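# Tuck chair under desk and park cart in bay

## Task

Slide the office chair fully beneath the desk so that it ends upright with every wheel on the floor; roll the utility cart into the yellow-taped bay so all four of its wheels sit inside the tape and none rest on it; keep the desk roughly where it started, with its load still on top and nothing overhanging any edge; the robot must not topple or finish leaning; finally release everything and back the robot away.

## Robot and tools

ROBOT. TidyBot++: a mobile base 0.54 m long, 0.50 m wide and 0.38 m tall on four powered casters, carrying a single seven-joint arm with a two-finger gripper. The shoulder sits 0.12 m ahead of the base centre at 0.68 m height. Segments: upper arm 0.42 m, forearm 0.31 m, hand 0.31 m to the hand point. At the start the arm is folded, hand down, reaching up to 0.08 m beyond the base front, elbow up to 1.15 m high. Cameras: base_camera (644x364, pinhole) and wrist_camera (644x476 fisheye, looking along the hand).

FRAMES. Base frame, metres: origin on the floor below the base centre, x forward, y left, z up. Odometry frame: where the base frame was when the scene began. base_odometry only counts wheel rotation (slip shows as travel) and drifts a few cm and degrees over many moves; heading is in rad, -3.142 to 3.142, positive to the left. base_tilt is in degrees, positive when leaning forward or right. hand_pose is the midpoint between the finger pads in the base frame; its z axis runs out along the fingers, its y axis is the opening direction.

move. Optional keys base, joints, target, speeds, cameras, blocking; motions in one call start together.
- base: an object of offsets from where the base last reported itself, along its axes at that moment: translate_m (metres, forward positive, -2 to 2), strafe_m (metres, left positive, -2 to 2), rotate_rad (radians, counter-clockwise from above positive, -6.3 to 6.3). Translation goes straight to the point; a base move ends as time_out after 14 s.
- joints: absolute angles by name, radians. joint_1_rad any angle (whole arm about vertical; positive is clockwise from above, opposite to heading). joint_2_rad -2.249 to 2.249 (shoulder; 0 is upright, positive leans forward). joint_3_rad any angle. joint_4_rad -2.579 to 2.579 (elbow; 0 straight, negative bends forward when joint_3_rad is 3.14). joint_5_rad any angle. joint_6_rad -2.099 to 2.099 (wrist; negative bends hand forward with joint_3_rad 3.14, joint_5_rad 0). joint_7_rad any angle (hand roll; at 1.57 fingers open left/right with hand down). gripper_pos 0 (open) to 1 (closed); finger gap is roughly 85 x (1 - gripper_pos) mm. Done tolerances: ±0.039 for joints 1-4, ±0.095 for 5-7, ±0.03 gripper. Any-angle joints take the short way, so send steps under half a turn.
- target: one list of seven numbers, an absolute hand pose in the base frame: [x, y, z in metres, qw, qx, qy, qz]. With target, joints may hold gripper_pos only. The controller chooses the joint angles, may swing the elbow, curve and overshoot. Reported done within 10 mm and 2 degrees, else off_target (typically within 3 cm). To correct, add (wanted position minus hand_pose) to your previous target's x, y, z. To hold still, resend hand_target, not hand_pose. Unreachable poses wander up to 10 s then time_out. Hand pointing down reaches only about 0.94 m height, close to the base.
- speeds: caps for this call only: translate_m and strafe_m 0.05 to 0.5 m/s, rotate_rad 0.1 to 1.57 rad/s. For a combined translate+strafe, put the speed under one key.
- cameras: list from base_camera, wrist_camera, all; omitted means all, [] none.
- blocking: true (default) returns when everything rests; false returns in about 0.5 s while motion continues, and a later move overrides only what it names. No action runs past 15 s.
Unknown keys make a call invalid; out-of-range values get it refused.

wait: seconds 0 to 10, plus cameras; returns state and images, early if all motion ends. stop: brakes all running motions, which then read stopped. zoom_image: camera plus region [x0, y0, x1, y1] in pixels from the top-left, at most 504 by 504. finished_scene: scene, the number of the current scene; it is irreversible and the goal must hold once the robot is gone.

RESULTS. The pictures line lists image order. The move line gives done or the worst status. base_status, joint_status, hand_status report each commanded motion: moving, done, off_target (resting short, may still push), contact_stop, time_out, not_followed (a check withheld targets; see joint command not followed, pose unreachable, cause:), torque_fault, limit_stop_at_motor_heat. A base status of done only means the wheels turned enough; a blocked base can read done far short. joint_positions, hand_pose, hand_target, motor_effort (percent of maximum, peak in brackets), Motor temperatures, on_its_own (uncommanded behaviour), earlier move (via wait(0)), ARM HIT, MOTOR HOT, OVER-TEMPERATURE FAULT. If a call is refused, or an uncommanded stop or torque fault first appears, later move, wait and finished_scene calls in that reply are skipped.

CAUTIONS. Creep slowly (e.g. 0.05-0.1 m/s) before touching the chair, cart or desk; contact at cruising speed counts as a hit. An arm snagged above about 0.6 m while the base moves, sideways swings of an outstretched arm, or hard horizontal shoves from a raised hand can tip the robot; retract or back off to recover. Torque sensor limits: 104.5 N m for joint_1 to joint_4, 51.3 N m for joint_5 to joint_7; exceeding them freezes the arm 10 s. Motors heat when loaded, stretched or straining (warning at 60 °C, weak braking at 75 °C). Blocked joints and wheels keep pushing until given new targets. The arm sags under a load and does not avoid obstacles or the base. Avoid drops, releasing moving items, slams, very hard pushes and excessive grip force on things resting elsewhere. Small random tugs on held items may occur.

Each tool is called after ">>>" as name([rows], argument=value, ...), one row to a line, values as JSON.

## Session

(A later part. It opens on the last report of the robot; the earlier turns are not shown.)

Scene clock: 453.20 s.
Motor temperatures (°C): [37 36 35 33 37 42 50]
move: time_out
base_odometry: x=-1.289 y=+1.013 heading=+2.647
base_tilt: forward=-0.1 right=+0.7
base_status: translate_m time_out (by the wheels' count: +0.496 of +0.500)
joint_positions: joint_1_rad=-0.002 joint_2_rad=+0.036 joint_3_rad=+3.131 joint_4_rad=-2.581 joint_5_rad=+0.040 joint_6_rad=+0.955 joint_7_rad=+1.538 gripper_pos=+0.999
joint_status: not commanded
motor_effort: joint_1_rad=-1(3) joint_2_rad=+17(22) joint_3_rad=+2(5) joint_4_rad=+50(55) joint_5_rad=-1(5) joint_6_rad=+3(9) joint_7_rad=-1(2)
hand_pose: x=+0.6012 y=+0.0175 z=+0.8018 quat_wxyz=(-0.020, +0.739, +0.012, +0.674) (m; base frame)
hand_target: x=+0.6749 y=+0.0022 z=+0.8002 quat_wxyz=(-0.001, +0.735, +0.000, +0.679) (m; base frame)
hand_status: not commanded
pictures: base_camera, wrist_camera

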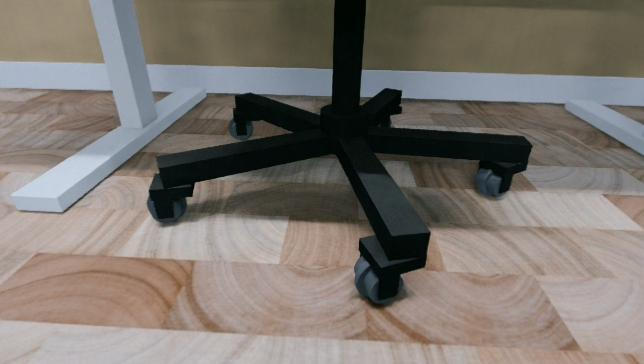

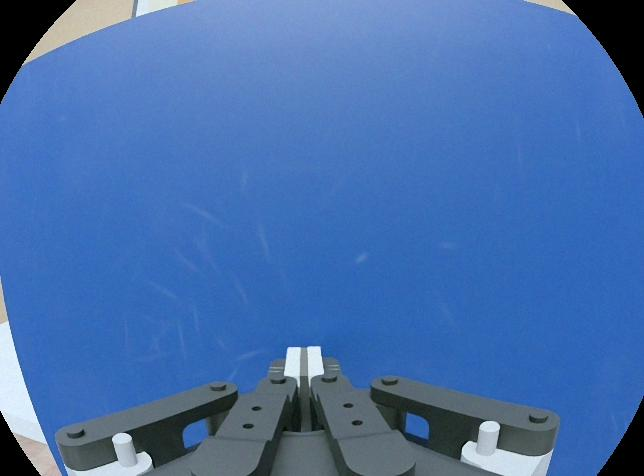

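>>> move(base={"translate_m":-0.35})

>>> move(base={"translate_m":-0.35, "strafe_m":-0.5,"rotate_rad":0.3})

Scene clock: 458.73 s.
Motor temperatures (°C): [37 36 35 33 37 42 50]
move: done
base_odometry: x=-0.981 y=+0.846 heading=+2.648
base_tilt: forward=+0.0 right=+0.7
base_status: done
joint_positions: joint_1_rad=-0.002 joint_2_rad=+0.192 joint_3_rad=+3.135 joint_4_rad=-2.389 joint_5_rad=+0.040 joint_6_rad=+0.953 joint_7_rad=+1.538 gripper_pos=+0.999
joint_status: not commanded
motor_effort: joint_1_rad=+0(3) joint_2_rad=-21(25) joint_3_rad=+1(4) joint_4_rad=+15(50) joint_5_rad=-2(4) joint_6_rad=+8(9) joint_7_rad=-1(2)
hand_pose: x=+0.6768 y=+0.0161 z=+0.8108 quat_wxyz=(-0.018, +0.727, +0.011, +0.686) (m; base frame)
hand_target: x=+0.6749 y=+0.0022 z=+0.8002 quat_wxyz=(-0.001, +0.735, +0.000, +0.679) (m; base frame)
hand_status: not commanded
pictures: base_camera, wrist_camera

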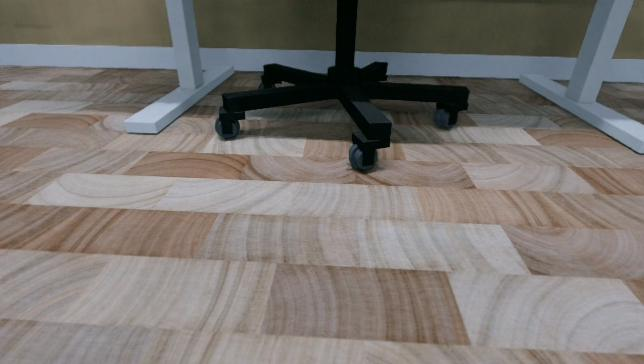

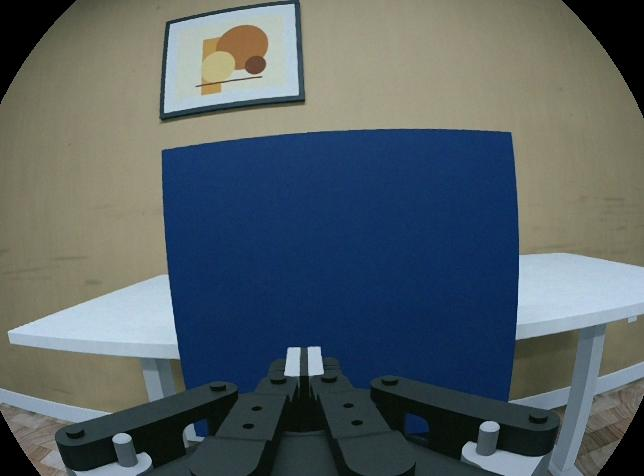

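Scene clock: 461.27 s.
Motor temperatures (°C): [37 36 35 33 37 42 50]
move: done
base_odometry: x=-0.436 y=+1.121 heading=+2.948
base_tilt: forward=+0.0 right=+0.7
base_status: done
joint_positions: joint_1_rad=-0.005 joint_2_rad=+0.189 joint_3_rad=+3.134 joint_4_rad=-2.389 joint_5_rad=+0.040 joint_6_rad=+0.953 joint_7_rad=+1.538 gripper_pos=+0.999
joint_status: not commanded
motor_effort: joint_1_rad=+0(4) joint_2_rad=-21(23) joint_3_rad=+0(4) joint_4_rad=+14(16) joint_5_rad=-2(3) joint_6_rad=+9(9) joint_7_rad=-1(2)
hand_pose: x=+0.6763 y=+0.0185 z=+0.8120 quat_wxyz=(-0.020, +0.726, +0.012, +0.687) (m; base frame)
hand_target: x=+0.6749 y=+0.0022 z=+0.8002 quat_wxyz=(-0.001, +0.735, +0.000, +0.679) (m; base frame)
hand_status: not commanded
pictures: base_camera, wrist_camera

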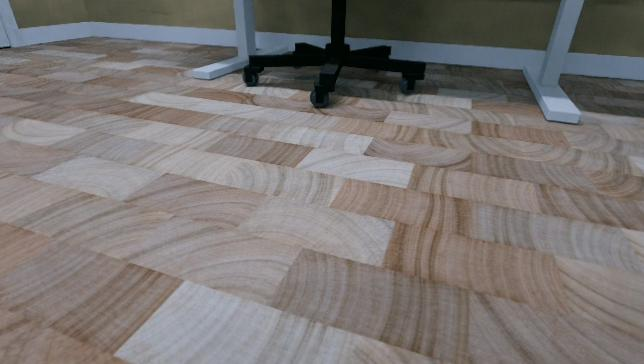

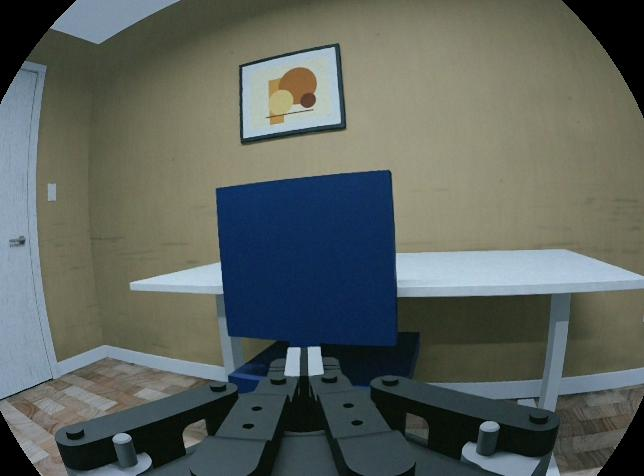

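>>> move(base={"rotate_rad": 1.18}, joints={"joint_1_rad":0,"joint_2_rad":-0.9,"joint_3_rad":3.14,"joint_4_rad":-2.4,"joint_5_rad":0,"joint_6_rad":-0.4,"joint_7_rad":1.57})

>>> move(base={"translate_m": -0.42})

Scene clock: 473.63 s.
Motor temperatures (°C): [37 36 35 33 37 42 50]
move: done
base_odometry: x=-0.436 y=+1.121 heading=-2.155
base_tilt: forward=+0.0 right=+0.7
base_status: done
joint_positions: joint_1_rad=-0.004 joint_2_rad=-0.885 joint_3_rad=+3.134 joint_4_rad=-2.389 joint_5_rad=+0.040 joint_6_rad=-0.364 joint_7_rad=+1.538 gripper_pos=+0.999
joint_status: all done
motor_effort: joint_1_rad=+0(3) joint_2_rad=+8(23) joint_3_rad=+2(4) joint_4_rad=+22(23) joint_5_rad=-1(3) joint_6_rad=+9(10) joint_7_rad=-1(2)
hand_pose: x=+0.4046 y=+0.0007 z=+0.8779 quat_wxyz=(+0.007, +0.804, +0.003, +0.595) (m; base frame)
hand_target: x=+0.3976 y=+0.0019 z=+0.8650 quat_wxyz=(+0.000, +0.813, +0.000, +0.582) (m; base frame)
hand_status: not commanded
pictures: base_camera, wrist_camera

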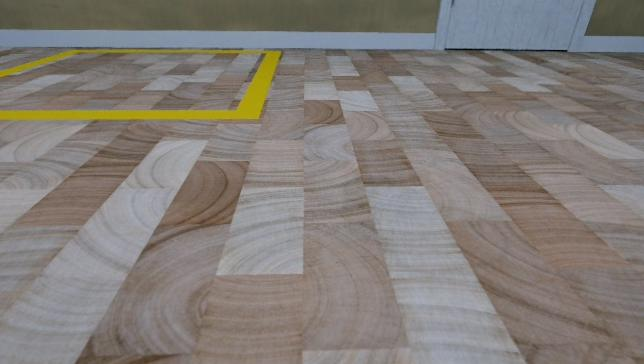

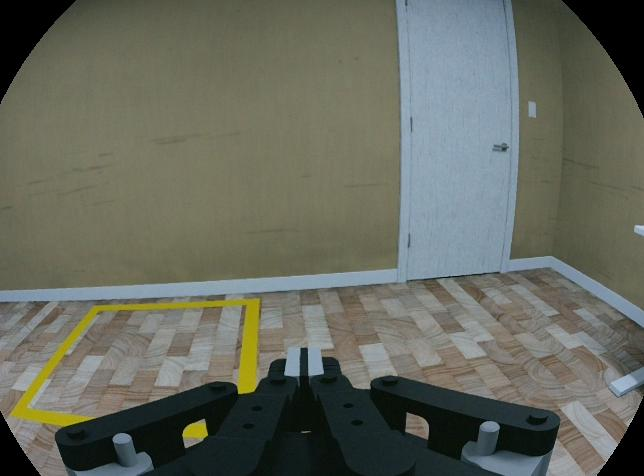

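Scene clock: 475.67 s.
Motor temperatures (°C): [37 36 35 33 37 42 50]
move: done
base_odometry: x=-0.204 y=+1.472 heading=-2.155
base_tilt: forward=+0.0 right=+0.7
base_status: done
joint_positions: joint_1_rad=-0.004 joint_2_rad=-0.895 joint_3_rad=+3.134 joint_4_rad=-2.389 joint_5_rad=+0.040 joint_6_rad=-0.368 joint_7_rad=+1.538 gripper_pos=+0.999
joint_status: not commanded
motor_effort: joint_1_rad=+0(0) joint_2_rad=+8(10) joint_3_rad=+2(2) joint_4_rad=+22(23) joint_5_rad=-1(2) joint_6_rad=+8(9) joint_7_rad=-1(2)
hand_pose: x=+0.4021 y=+0.0006 z=+0.8795 quat_wxyz=(+0.007, +0.802, +0.003, +0.597) (m; base frame)
hand_target: x=+0.3976 y=+0.0019 z=+0.8650 quat_wxyz=(+0.000, +0.813, +0.000, +0.582) (m; base frame)
hand_status: not commanded
pictures: base_camera, wrist_camera

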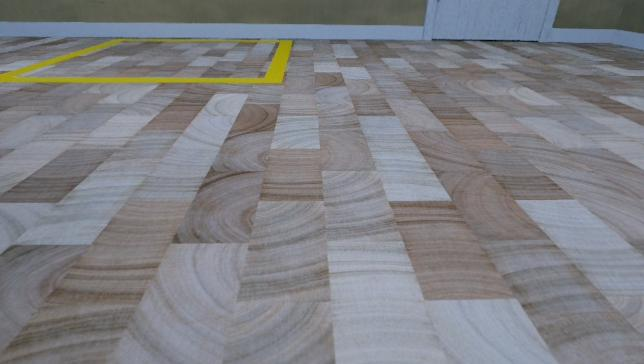

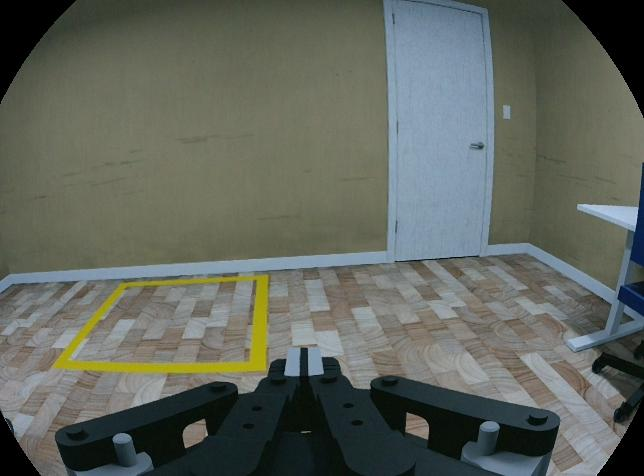

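>>> move(base={"strafe_m": 0.5})

Scene clock: 482.07 s.
Motor temperatures (°C): [37 36 35 33 37 42 50]
move: done
base_odometry: x=+0.214 y=+1.196 heading=-2.154
base_tilt: forward=+0.0 right=+0.7
base_status: done
joint_positions: joint_1_rad=-0.004 joint_2_rad=-0.895 joint_3_rad=+3.134 joint_4_rad=-2.389 joint_5_rad=+0.040 joint_6_rad=-0.368 joint_7_rad=+1.538 gripper_pos=+0.999
joint_status: not commanded
motor_effort: joint_1_rad=+0(1) joint_2_rad=+8(9) joint_3_rad=+2(3) joint_4_rad=+21(23) joint_5_rad=-2(2) joint_6_rad=+7(9) joint_7_rad=-1(2)
hand_pose: x=+0.4021 y=+0.0005 z=+0.8795 quat_wxyz=(+0.007, +0.802, +0.003, +0.597) (m; base frame)
hand_target: x=+0.3976 y=+0.0019 z=+0.8650 quat_wxyz=(+0.000, +0.813, +0.000, +0.582) (m; base frame)
hand_status: not commanded
pictures: base_camera, wrist_camera

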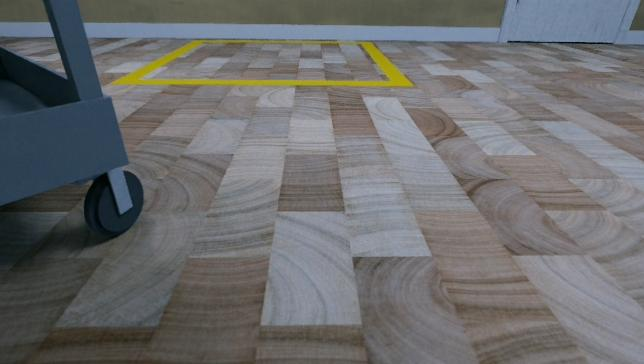

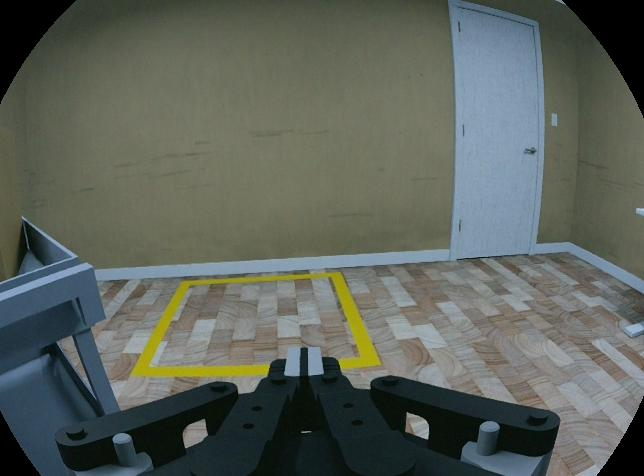

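>>> move(base={"translate_m": -0.2}, joints={"joint_1_rad":3.1}, cameras=[])

>>> move(base={"strafe_m": 0.75,"rotate_rad":-0.2})

Scene clock: 494.17 s.
Motor temperatures (°C): [37 36 35 33 37 42 50]
move: done
base_odometry: x=+0.324 y=+1.363 heading=-2.154
base_tilt: forward=+0.0 right=+0.7
base_status: done
joint_positions: joint_1_rad=+3.082 joint_2_rad=-0.900 joint_3_rad=+3.134 joint_4_rad=-2.389 joint_5_rad=+0.040 joint_6_rad=-0.369 joint_7_rad=+1.538 gripper_pos=+0.999
joint_status: all done
motor_effort: joint_1_rad=+0(1) joint_2_rad=+8(11) joint_3_rad=+1(2) joint_4_rad=+21(23) joint_5_rad=-1(2) joint_6_rad=+8(9) joint_7_rad=-1(2)
hand_pose: x=-0.1628 y=-0.0162 z=+0.8804 quat_wxyz=(+0.598, +0.025, -0.801, +0.009) (m; base frame)
hand_target: x=-0.1592 y=-0.0134 z=+0.8650 quat_wxyz=(+0.582, +0.017, -0.813, +0.012) (m; base frame)
hand_status: not commanded
pictures: none
No camera images: "cameras" was empty.

Scene clock: 496.80 s.
Motor temperatures (°C): [37 36 35 33 37 42 50]
move: done
base_odometry: x=+0.950 y=+0.949 heading=-2.355
base_tilt: forward=+0.0 right=+0.7
base_status: done
joint_positions: joint_1_rad=+3.091 joint_2_rad=-0.900 joint_3_rad=+3.134 joint_4_rad=-2.389 joint_5_rad=+0.040 joint_6_rad=-0.369 joint_7_rad=+1.538 gripper_pos=+0.999
joint_status: not commanded
motor_effort: joint_1_rad=+0(2) joint_2_rad=+8(9) joint_3_rad=+2(3) joint_4_rad=+21(23) joint_5_rad=-2(2) joint_6_rad=+9(9) joint_7_rad=-1(2)
hand_pose: x=-0.1629 y=-0.0136 z=+0.8804 quat_wxyz=(+0.598, +0.022, -0.801, +0.007) (m; base frame)
hand_target: x=-0.1592 y=-0.0134 z=+0.8650 quat_wxyz=(+0.582, +0.017, -0.813, +0.012) (m; base frame)
hand_status: not commanded
pictures: base_camera, wrist_camera

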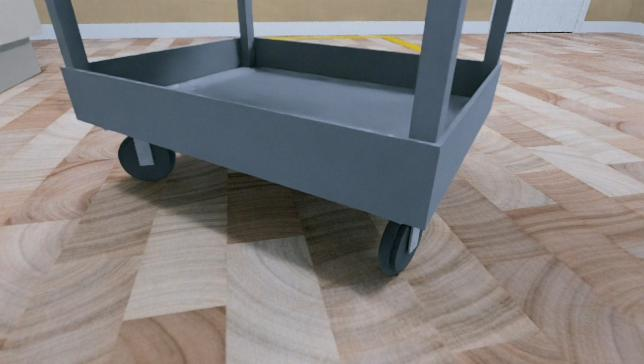

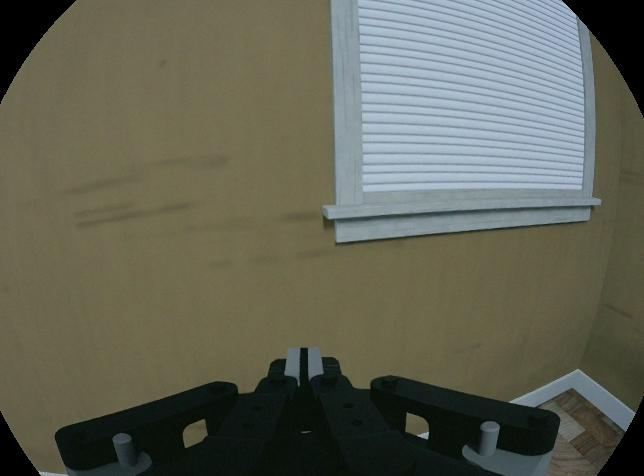

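>>> move(base={"translate_m": 0.25}, speeds={"translate_m":0.08}, cameras=["base_camera"])

>>> move(base={"translate_m": 0.25}, speeds={"translate_m":0.08}, cameras=["base_camera"])

Scene clock: 513.80 s.
Motor temperatures (°C): [37 35 34 33 37 42 50]
move: done
base_odometry: x=+0.773 y=+0.772 heading=-2.355
base_tilt: forward=+0.0 right=+0.7
base_status: done
joint_positions: joint_1_rad=+3.091 joint_2_rad=-0.893 joint_3_rad=+3.134 joint_4_rad=-2.389 joint_5_rad=+0.040 joint_6_rad=-0.370 joint_7_rad=+1.538 gripper_pos=+0.999
joint_status: not commanded
motor_effort: joint_1_rad=+0(3) joint_2_rad=+8(10) joint_3_rad=+2(3) joint_4_rad=+22(23) joint_5_rad=-2(2) joint_6_rad=+9(9) joint_7_rad=+0(2)
hand_pose: x=-0.1641 y=-0.0137 z=+0.8783 quat_wxyz=(+0.595, +0.022, -0.803, +0.007) (m; base frame)
hand_target: x=-0.1592 y=-0.0134 z=+0.8650 quat_wxyz=(+0.582, +0.017, -0.813, +0.012) (m; base frame)
hand_status: not commanded
pictures: base_camera

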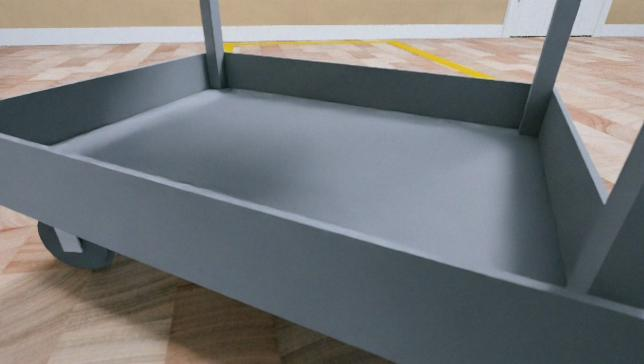

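Scene clock: 517.50 s.
Motor temperatures (°C): [37 35 34 33 37 42 50]
move: done
base_odometry: x=+0.597 y=+0.595 heading=-2.355
base_tilt: forward=+0.0 right=+0.7
base_status: done
joint_positions: joint_1_rad=+3.090 joint_2_rad=-0.892 joint_3_rad=+3.134 joint_4_rad=-2.389 joint_5_rad=+0.040 joint_6_rad=-0.371 joint_7_rad=+1.538 gripper_pos=+0.999
joint_status: not commanded
motor_effort: joint_1_rad=+0(3) joint_2_rad=+8(9) joint_3_rad=+2(3) joint_4_rad=+22(23) joint_5_rad=-1(2) joint_6_rad=+8(9) joint_7_rad=-1(2)
hand_pose: x=-0.1643 y=-0.0137 z=+0.8778 quat_wxyz=(+0.595, +0.022, -0.804, +0.007) (m; base frame)
hand_target: x=-0.1592 y=-0.0134 z=+0.8650 quat_wxyz=(+0.582, +0.017, -0.813, +0.012) (m; base frame)
hand_status: not commanded
pictures: base_camera

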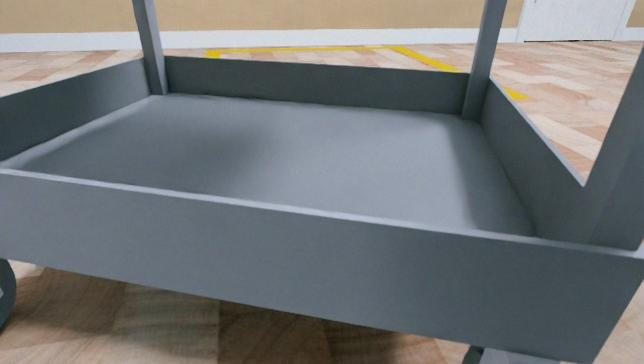

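>>> move(base={"translate_m": 0.5}, speeds={"translate_m":0.12}, cameras=["base_camera"])

>>> move(base={"translate_m": 0.4}, speeds={"translate_m":0.12}, cameras=["base_camera"])

Scene clock: 532.30 s.
Motor temperatures (°C): [37 35 34 33 37 42 50]
move: done
base_odometry: x=+0.244 y=+0.241 heading=-2.355
base_tilt: forward=+0.0 right=+0.7
base_status: done
joint_positions: joint_1_rad=+3.090 joint_2_rad=-0.890 joint_3_rad=+3.134 joint_4_rad=-2.389 joint_5_rad=+0.040 joint_6_rad=-0.372 joint_7_rad=+1.538 gripper_pos=+0.999
joint_status: not commanded
motor_effort: joint_1_rad=+0(3) joint_2_rad=+8(9) joint_3_rad=+2(3) joint_4_rad=+22(23) joint_5_rad=-1(2) joint_6_rad=+8(9) joint_7_rad=-1(2)
hand_pose: x=-0.1645 y=-0.0137 z=+0.8770 quat_wxyz=(+0.593, +0.022, -0.805, +0.007) (m; base frame)
hand_target: x=-0.1592 y=-0.0134 z=+0.8650 quat_wxyz=(+0.582, +0.017, -0.813, +0.012) (m; base frame)
hand_status: not commanded
pictures: base_camera

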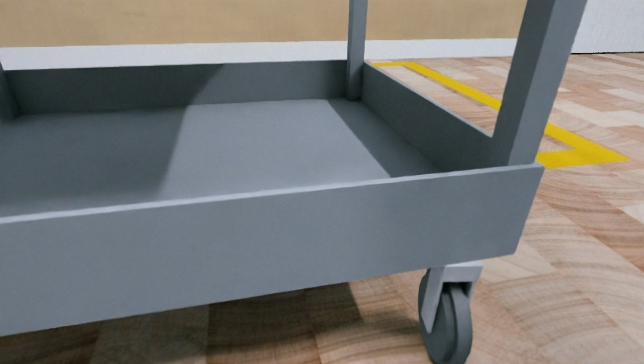

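Scene clock: 536.20 s.
Motor temperatures (°C): [37 35 34 33 37 42 50]
move: done
base_odometry: x=-0.039 y=-0.043 heading=-2.355
base_tilt: forward=+0.0 right=+0.7
base_status: done
joint_positions: joint_1_rad=+3.090 joint_2_rad=-0.890 joint_3_rad=+3.134 joint_4_rad=-2.389 joint_5_rad=+0.040 joint_6_rad=-0.373 joint_7_rad=+1.538 gripper_pos=+0.999
joint_status: not commanded
motor_effort: joint_1_rad=+0(1) joint_2_rad=+8(10) joint_3_rad=+2(3) joint_4_rad=+21(23) joint_5_rad=-2(2) joint_6_rad=+8(10) joint_7_rad=-1(2)
hand_pose: x=-0.1645 y=-0.0137 z=+0.8768 quat_wxyz=(+0.593, +0.022, -0.805, +0.007) (m; base frame)
hand_target: x=-0.1592 y=-0.0134 z=+0.8650 quat_wxyz=(+0.582, +0.017, -0.813, +0.012) (m; base frame)
hand_status: not commanded
pictures: base_camera

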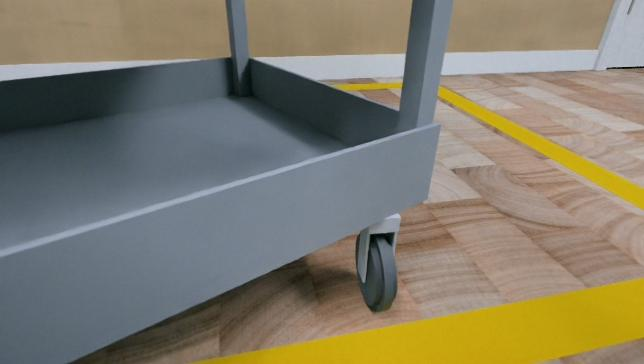

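>>> move(base={"translate_m": -0.6}, cameras=["base_camera"])

Scene clock: 541.27 s.
Motor temperatures (°C): [37 35 34 33 37 42 50]
move: done
base_odometry: x=+0.385 y=+0.382 heading=-2.355
base_tilt: forward=+0.0 right=+0.7
base_status: done
joint_positions: joint_1_rad=+3.090 joint_2_rad=-0.891 joint_3_rad=+3.135 joint_4_rad=-2.389 joint_5_rad=+0.040 joint_6_rad=-0.373 joint_7_rad=+1.538 gripper_pos=+0.999
joint_status: not commanded
motor_effort: joint_1_rad=+0(1) joint_2_rad=+8(11) joint_3_rad=+2(4) joint_4_rad=+22(23) joint_5_rad=-2(2) joint_6_rad=+8(9) joint_7_rad=+0(2)
hand_pose: x=-0.1642 y=-0.0135 z=+0.8769 quat_wxyz=(+0.593, +0.022, -0.805, +0.007) (m; base frame)
hand_target: x=-0.1592 y=-0.0134 z=+0.8650 quat_wxyz=(+0.582, +0.017, -0.813, +0.012) (m; base frame)
hand_status: not commanded
pictures: base_camera

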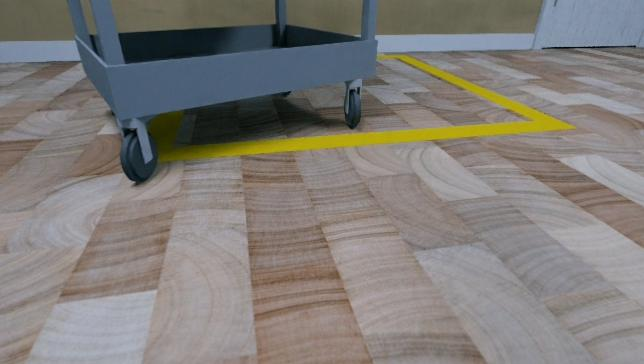

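>>> move(base={"strafe_m": 0.95}, cameras=[])

>>> move(base={"translate_m": 0.93}, cameras=["base_camera"])

>>> move(base={"rotate_rad": -0.96}, cameras=["base_camera"])

Scene clock: 563.27 s.
Motor temperatures (°C): [37 35 34 33 37 42 50]
move: time_out
TORQUE WARNING: joint_3_rad reached its warning level (56.7 N m). A warning alone does not stop the arm.
base_odometry: x=+1.056 y=-0.286 heading=-2.355
base_tilt: forward=+0.0 right=+0.7
base_status: strafe_m time_out (by the wheels' count: +0.947 of +0.950)
joint_positions: joint_1_rad=+3.094 joint_2_rad=-0.894 joint_3_rad=+3.145 joint_4_rad=-2.391 joint_5_rad=+0.041 joint_6_rad=-0.384 joint_7_rad=+1.539 gripper_pos=+0.999
joint_status: not commanded
motor_effort: joint_1_rad=+0(15) joint_2_rad=+8(33) joint_3_rad=+1(9) joint_4_rad=+22(29) joint_5_rad=-2(5) joint_6_rad=+7(9) joint_7_rad=-1(2)
hand_pose: x=-0.1628 y=-0.0087 z=+0.8736 quat_wxyz=(+0.589, +0.015, -0.808, +0.007) (m; base frame)
hand_target: x=-0.1592 y=-0.0134 z=+0.8650 quat_wxyz=(+0.582, +0.017, -0.813, +0.012) (m; base frame)
hand_status: not commanded
pictures: none
No camera images: "cameras" was empty.

not run: a stop that you did not command came earlier in this reply.

not run: a stop that you did not command came earlier in this reply.

>>> move(base={"strafe_m":-0.08})

Scene clock: 578.70 s.
Motor temperatures (°C): [37 35 34 33 37 42 50]
move: done
base_odometry: x=+0.999 y=-0.230 heading=-2.355
base_tilt: forward=+0.0 right=+0.7
base_status: done
joint_positions: joint_1_rad=+3.094 joint_2_rad=-0.894 joint_3_rad=+3.143 joint_4_rad=-2.391 joint_5_rad=+0.041 joint_6_rad=-0.384 joint_7_rad=+1.539 gripper_pos=+0.999
joint_status: not commanded
motor_effort: joint_1_rad=+0(1) joint_2_rad=+8(9) joint_3_rad=+1(3) joint_4_rad=+21(23) joint_5_rad=-2(2) joint_6_rad=+7(9) joint_7_rad=-1(2)
hand_pose: x=-0.1628 y=-0.0096 z=+0.8736 quat_wxyz=(+0.589, +0.016, -0.808, +0.006) (m; base frame)
hand_target: x=-0.1592 y=-0.0134 z=+0.8650 quat_wxyz=(+0.582, +0.017, -0.813, +0.012) (m; base frame)
hand_status: not commanded
pictures: base_camera, wrist_camera

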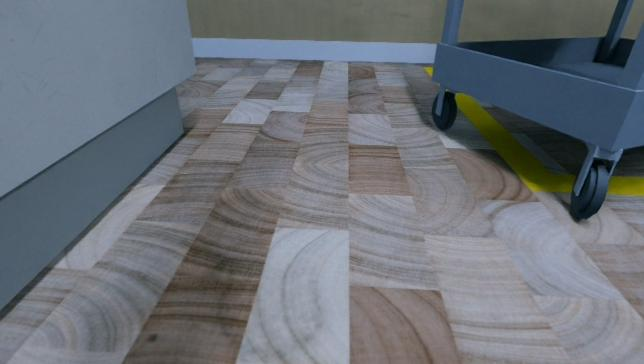

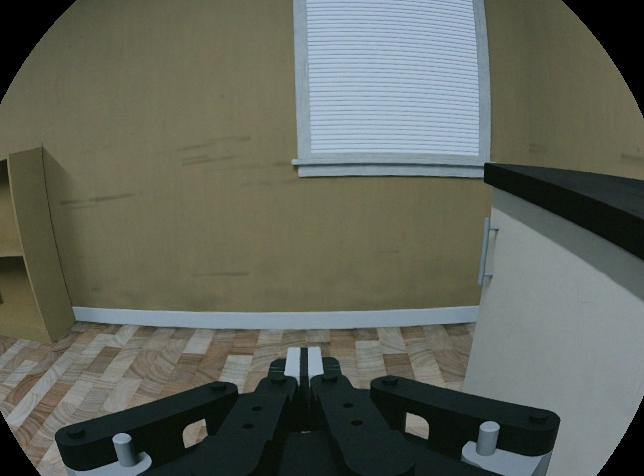

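>>> move(base={"strafe_m":0.03,"translate_m":1.05}, speeds={"translate_m":0.2})

>>> move(base={"rotate_rad":-0.07})

>>> move(base={"strafe_m":-0.46}, speeds={"strafe_m":0.07})

>>> move(base={"strafe_m":0.42}, speeds={"strafe_m":0.2})

>>> move(base={"translate_m":-1.25}, speeds={"translate_m":0.3})

Scene clock: 599.73 s.
Motor temperatures (°C): [37 35 34 33 37 42 50]
move: done
base_odometry: x=+0.278 y=-0.995 heading=-2.355
base_tilt: forward=+0.0 right=+0.7
base_status: done
joint_positions: joint_1_rad=+3.094 joint_2_rad=-0.896 joint_3_rad=+3.143 joint_4_rad=-2.391 joint_5_rad=+0.041 joint_6_rad=-0.384 joint_7_rad=+1.539 gripper_pos=+0.999
joint_status: not commanded
motor_effort: joint_1_rad=+0(1) joint_2_rad=+8(11) joint_3_rad=+2(2) joint_4_rad=+22(23) joint_5_rad=-2(2) joint_6_rad=+8(9) joint_7_rad=+0(2)
hand_pose: x=-0.1624 y=-0.0096 z=+0.8741 quat_wxyz=(+0.590, +0.016, -0.807, +0.006) (m; base frame)
hand_target: x=-0.1592 y=-0.0134 z=+0.8650 quat_wxyz=(+0.582, +0.017, -0.813, +0.012) (m; base frame)
hand_status: not commanded
pictures: base_camera, wrist_camera

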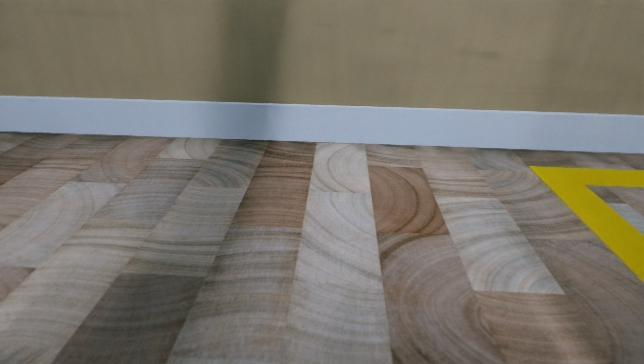

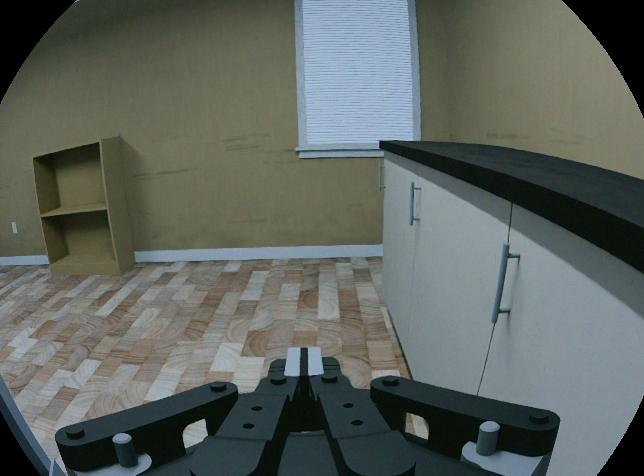

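Scene clock: 600.43 s.
Motor temperatures (°C): [37 35 34 33 37 42 50]
move: done
base_odometry: x=+0.278 y=-0.995 heading=-2.425
base_tilt: forward=+0.0 right=+0.7
base_status: done
joint_positions: joint_1_rad=+3.095 joint_2_rad=-0.896 joint_3_rad=+3.143 joint_4_rad=-2.391 joint_5_rad=+0.041 joint_6_rad=-0.384 joint_7_rad=+1.539 gripper_pos=+0.999
joint_status: not commanded
motor_effort: joint_1_rad=+0(1) joint_2_rad=+8(9) joint_3_rad=+1(2) joint_4_rad=+22(22) joint_5_rad=-1(2) joint_6_rad=+9(9) joint_7_rad=-1(1)
hand_pose: x=-0.1624 y=-0.0093 z=+0.8741 quat_wxyz=(+0.590, +0.016, -0.807, +0.006) (m; base frame)
hand_target: x=-0.1592 y=-0.0134 z=+0.8650 quat_wxyz=(+0.582, +0.017, -0.813, +0.012) (m; base frame)
hand_status: not commanded
pictures: base_camera, wrist_camera

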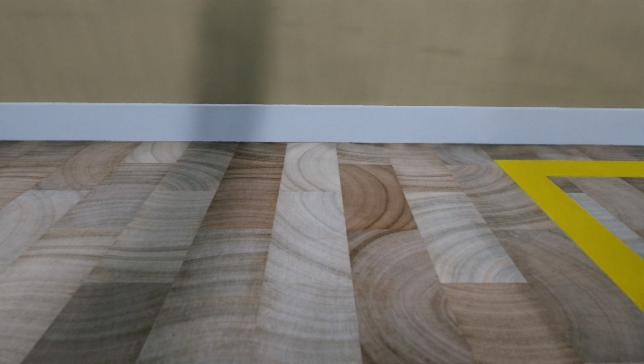

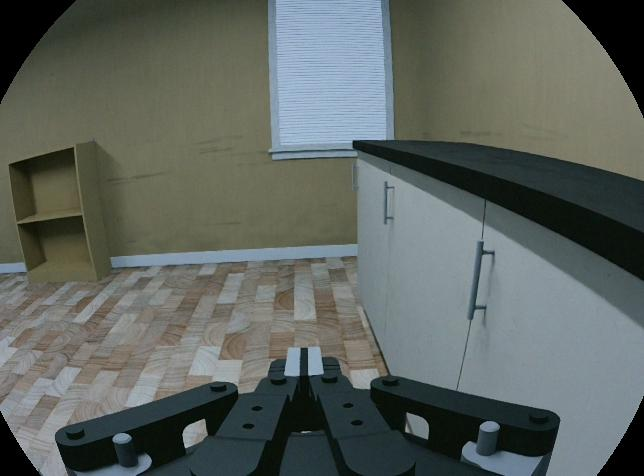

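Scene clock: 607.50 s.
Motor temperatures (°C): [37 35 34 33 37 42 50]
move: done
base_odometry: x=-0.023 y=-0.649 heading=-2.426
base_tilt: forward=+0.0 right=+0.7
base_status: done
joint_positions: joint_1_rad=+3.096 joint_2_rad=-0.896 joint_3_rad=+3.142 joint_4_rad=-2.391 joint_5_rad=+0.041 joint_6_rad=-0.384 joint_7_rad=+1.539 gripper_pos=+0.999
joint_status: not commanded
motor_effort: joint_1_rad=+0(1) joint_2_rad=+8(10) joint_3_rad=+2(3) joint_4_rad=+22(23) joint_5_rad=-2(2) joint_6_rad=+8(9) joint_7_rad=-1(2)
hand_pose: x=-0.1624 y=-0.0095 z=+0.8741 quat_wxyz=(+0.590, +0.016, -0.807, +0.006) (m; base frame)
hand_target: x=-0.1592 y=-0.0134 z=+0.8650 quat_wxyz=(+0.582, +0.017, -0.813, +0.012) (m; base frame)
hand_status: not commanded
pictures: base_camera, wrist_camera

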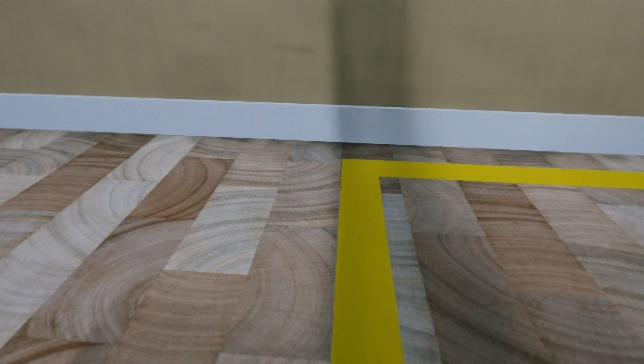

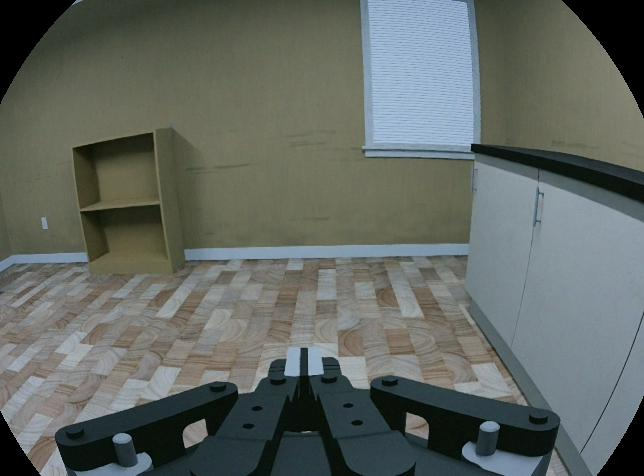

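Scene clock: 610.30 s.
Motor temperatures (°C): [37 35 34 33 37 42 50]
move: done
base_odometry: x=+0.252 y=-0.966 heading=-2.424
base_tilt: forward=+0.0 right=+0.7
base_status: done
joint_positions: joint_1_rad=+3.096 joint_2_rad=-0.896 joint_3_rad=+3.142 joint_4_rad=-2.391 joint_5_rad=+0.041 joint_6_rad=-0.384 joint_7_rad=+1.539 gripper_pos=+0.999
joint_status: not commanded
motor_effort: joint_1_rad=+0(2) joint_2_rad=+8(9) joint_3_rad=+2(4) joint_4_rad=+22(23) joint_5_rad=-2(2) joint_6_rad=+8(9) joint_7_rad=-1(2)
hand_pose: x=-0.1624 y=-0.0095 z=+0.8741 quat_wxyz=(+0.590, +0.016, -0.807, +0.006) (m; base frame)
hand_target: x=-0.1592 y=-0.0134 z=+0.8650 quat_wxyz=(+0.582, +0.017, -0.813, +0.012) (m; base frame)
hand_status: not commanded
pictures: base_camera, wrist_camera

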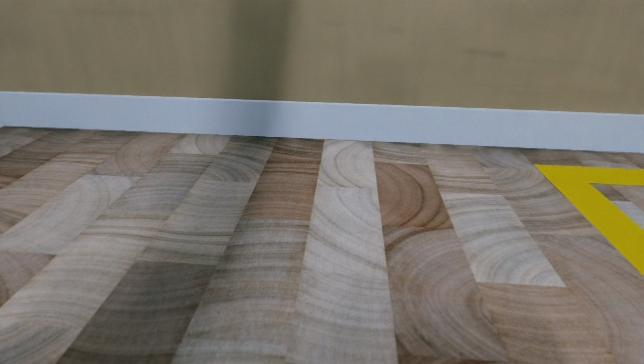

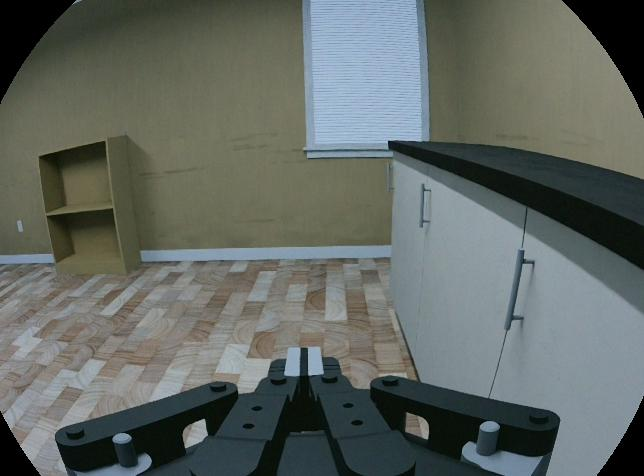

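Scene clock: 615.27 s.
Motor temperatures (°C): [37 35 34 33 37 42 50]
move: done
base_odometry: x=+1.195 y=-0.144 heading=-2.425
base_tilt: forward=+0.0 right=+0.7
base_status: done
joint_positions: joint_1_rad=+3.096 joint_2_rad=-0.895 joint_3_rad=+3.142 joint_4_rad=-2.391 joint_5_rad=+0.041 joint_6_rad=-0.384 joint_7_rad=+1.539 gripper_pos=+0.999
joint_status: not commanded
motor_effort: joint_1_rad=+0(0) joint_2_rad=+8(12) joint_3_rad=+1(2) joint_4_rad=+22(23) joint_5_rad=-2(2) joint_6_rad=+8(9) joint_7_rad=-1(2)
hand_pose: x=-0.1626 y=-0.0095 z=+0.8738 quat_wxyz=(+0.590, +0.016, -0.807, +0.006) (m; base frame)
hand_target: x=-0.1592 y=-0.0134 z=+0.8650 quat_wxyz=(+0.582, +0.017, -0.813, +0.012) (m; base frame)
hand_status: not commanded
pictures: base_camera, wrist_camera

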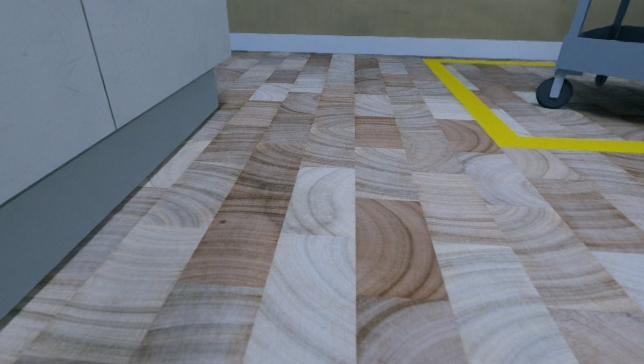

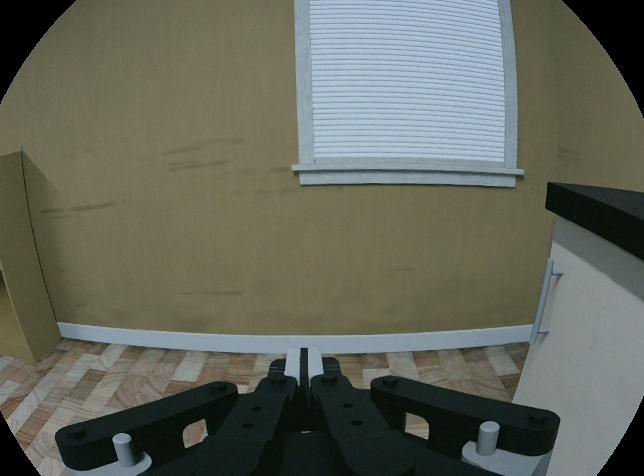

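Wow, good. Move right to see.

>>> move(base={"translate_m":-0.25})

>>> move(base={"strafe_m":-0.85}, speeds={"strafe_m":0.3})

Scene clock: 619.07 s.
Motor temperatures (°C): [37 35 34 33 37 42 50]
move: done
base_odometry: x=+1.383 y=+0.020 heading=-2.425
base_tilt: forward=+0.0 right=+0.7
base_status: done
joint_positions: joint_1_rad=+3.096 joint_2_rad=-0.891 joint_3_rad=+3.142 joint_4_rad=-2.391 joint_5_rad=+0.041 joint_6_rad=-0.384 joint_7_rad=+1.539 gripper_pos=+0.999
joint_status: not commanded
motor_effort: joint_1_rad=+0(0) joint_2_rad=+8(10) joint_3_rad=+1(2) joint_4_rad=+22(23) joint_5_rad=-1(2) joint_6_rad=+8(9) joint_7_rad=+0(2)
hand_pose: x=-0.1633 y=-0.0095 z=+0.8727 quat_wxyz=(+0.588, +0.016, -0.809, +0.006) (m; base frame)
hand_target: x=-0.1592 y=-0.0134 z=+0.8650 quat_wxyz=(+0.582, +0.017, -0.813, +0.012) (m; base frame)
hand_status: not commanded
pictures: base_camera, wrist_camera

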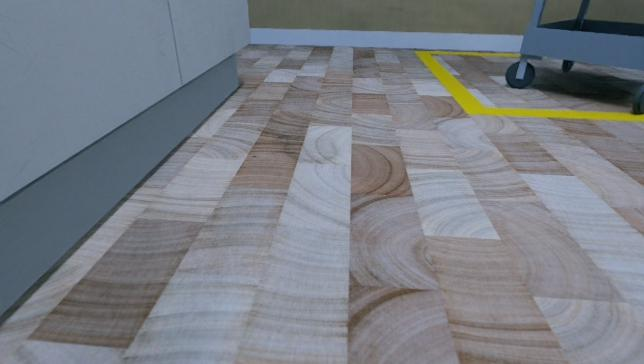

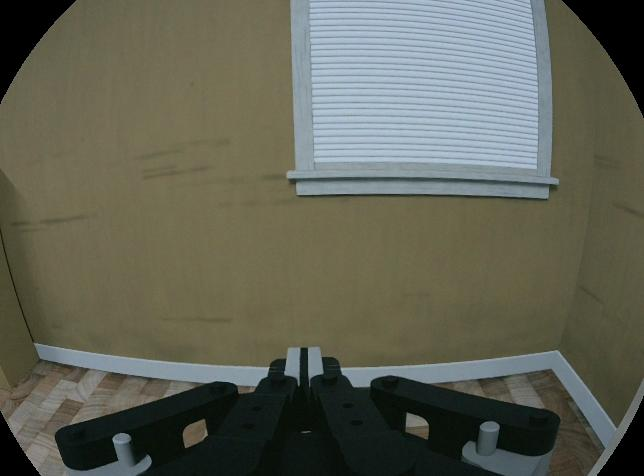

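Scene clock: 622.73 s.
Motor temperatures (°C): [37 35 34 33 37 42 50]
move: done
base_odometry: x=+0.825 y=+0.661 heading=-2.425
base_tilt: forward=+0.0 right=+0.7
base_status: done
joint_positions: joint_1_rad=+3.096 joint_2_rad=-0.891 joint_3_rad=+3.142 joint_4_rad=-2.391 joint_5_rad=+0.041 joint_6_rad=-0.384 joint_7_rad=+1.539 gripper_pos=+0.999
joint_status: not commanded
motor_effort: joint_1_rad=+0(1) joint_2_rad=+8(9) joint_3_rad=+2(3) joint_4_rad=+22(23) joint_5_rad=-1(2) joint_6_rad=+8(9) joint_7_rad=-1(2)
hand_pose: x=-0.1633 y=-0.0096 z=+0.8727 quat_wxyz=(+0.588, +0.016, -0.809, +0.006) (m; base frame)
hand_target: x=-0.1592 y=-0.0134 z=+0.8650 quat_wxyz=(+0.582, +0.017, -0.813, +0.012) (m; base frame)
hand_status: not commanded
pictures: base_camera, wrist_camera

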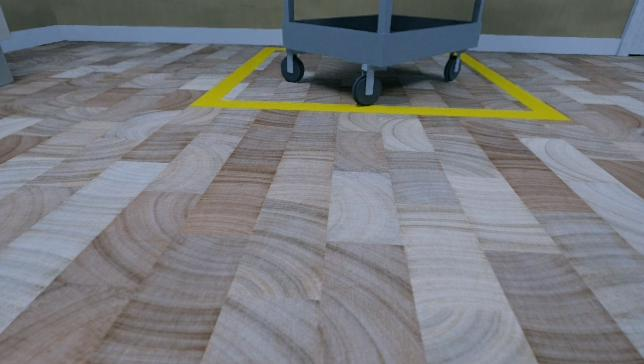

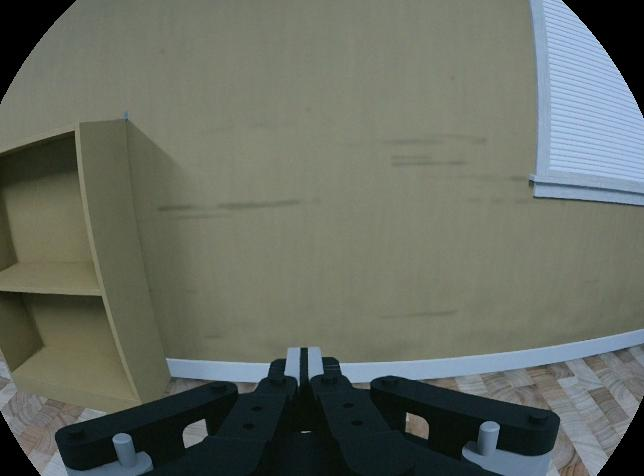

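>>> move(base={"translate_m":1.0}, speeds={"translate_m":0.3}, cameras=["base_camera"])

>>> move(base={"translate_m":0.27}, speeds={"translate_m":0.07}, cameras=["base_camera"])

>>> move(base={"translate_m":-0.9}, speeds={"translate_m":0.3}, cameras=["base_camera"])

Scene clock: 635.90 s.
Motor temperatures (°C): [37 35 34 33 37 42 50]
move: done
base_odometry: x=+0.071 y=+0.005 heading=-2.425
base_tilt: forward=+0.0 right=+0.7
base_status: done
joint_positions: joint_1_rad=+3.096 joint_2_rad=-0.891 joint_3_rad=+3.142 joint_4_rad=-2.391 joint_5_rad=+0.041 joint_6_rad=-0.384 joint_7_rad=+1.539 gripper_pos=+0.999
joint_status: not commanded
motor_effort: joint_1_rad=+0(2) joint_2_rad=+8(10) joint_3_rad=+2(2) joint_4_rad=+22(23) joint_5_rad=-2(2) joint_6_rad=+8(9) joint_7_rad=-1(2)
hand_pose: x=-0.1633 y=-0.0096 z=+0.8727 quat_wxyz=(+0.588, +0.016, -0.808, +0.006) (m; base frame)
hand_target: x=-0.1592 y=-0.0134 z=+0.8650 quat_wxyz=(+0.582, +0.017, -0.813, +0.012) (m; base frame)
hand_status: not commanded
pictures: base_camera

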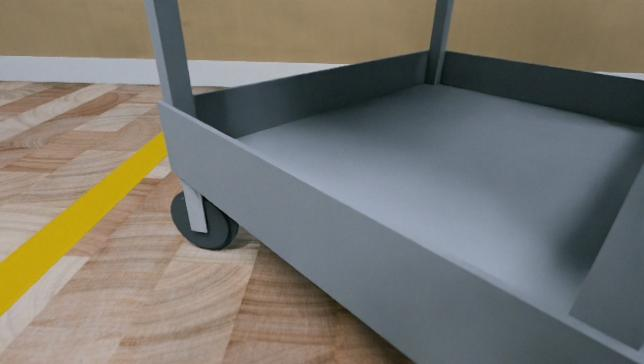

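Scene clock: 640.30 s.
Motor temperatures (°C): [37 35 34 33 37 42 50]
move: done
base_odometry: x=-0.132 y=-0.172 heading=-2.425
base_tilt: forward=-0.5 right=+0.7
base_status: done
joint_positions: joint_1_rad=+3.086 joint_2_rad=-0.888 joint_3_rad=+3.142 joint_4_rad=-2.391 joint_5_rad=+0.041 joint_6_rad=-0.384 joint_7_rad=+1.539 gripper_pos=+0.999
joint_status: not commanded
motor_effort: joint_1_rad=+2(8) joint_2_rad=+6(10) joint_3_rad=+1(2) joint_4_rad=+23(23) joint_5_rad=-2(2) joint_6_rad=+8(9) joint_7_rad=-1(2)
hand_pose: x=-0.1637 y=-0.0123 z=+0.8720 quat_wxyz=(+0.587, +0.020, -0.809, +0.009) (m; base frame)
hand_target: x=-0.1592 y=-0.0134 z=+0.8650 quat_wxyz=(+0.582, +0.017, -0.813, +0.012) (m; base frame)
hand_status: not commanded
pictures: base_camera

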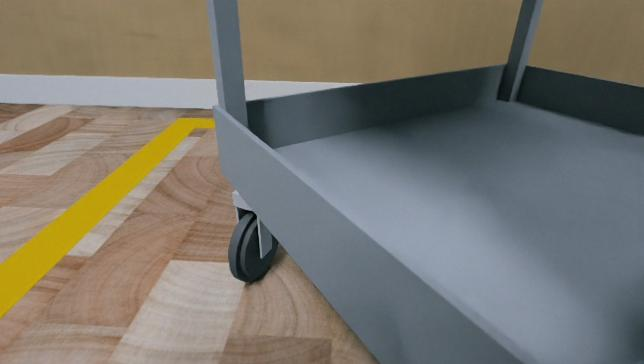

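Scene clock: 644.13 s.
Motor temperatures (°C): [37 35 34 33 37 42 50]
move: done
base_odometry: x=+0.547 y=+0.419 heading=-2.426
base_tilt: forward=+0.0 right=+0.7
base_status: done
joint_positions: joint_1_rad=+3.096 joint_2_rad=-0.893 joint_3_rad=+3.142 joint_4_rad=-2.391 joint_5_rad=+0.041 joint_6_rad=-0.384 joint_7_rad=+1.539 gripper_pos=+0.999
joint_status: not commanded
motor_effort: joint_1_rad=+0(7) joint_2_rad=+8(12) joint_3_rad=+1(2) joint_4_rad=+22(23) joint_5_rad=-2(2) joint_6_rad=+7(9) joint_7_rad=-1(2)
hand_pose: x=-0.1630 y=-0.0096 z=+0.8730 quat_wxyz=(+0.589, +0.016, -0.808, +0.006) (m; base frame)
hand_target: x=-0.1592 y=-0.0134 z=+0.8650 quat_wxyz=(+0.582, +0.017, -0.813, +0.012) (m; base frame)
hand_status: not commanded
pictures: base_camera

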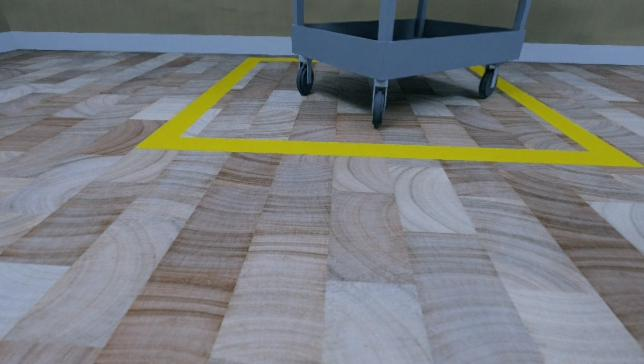

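>>> finished_scene(scene=2)

The scene is finished: the task was done.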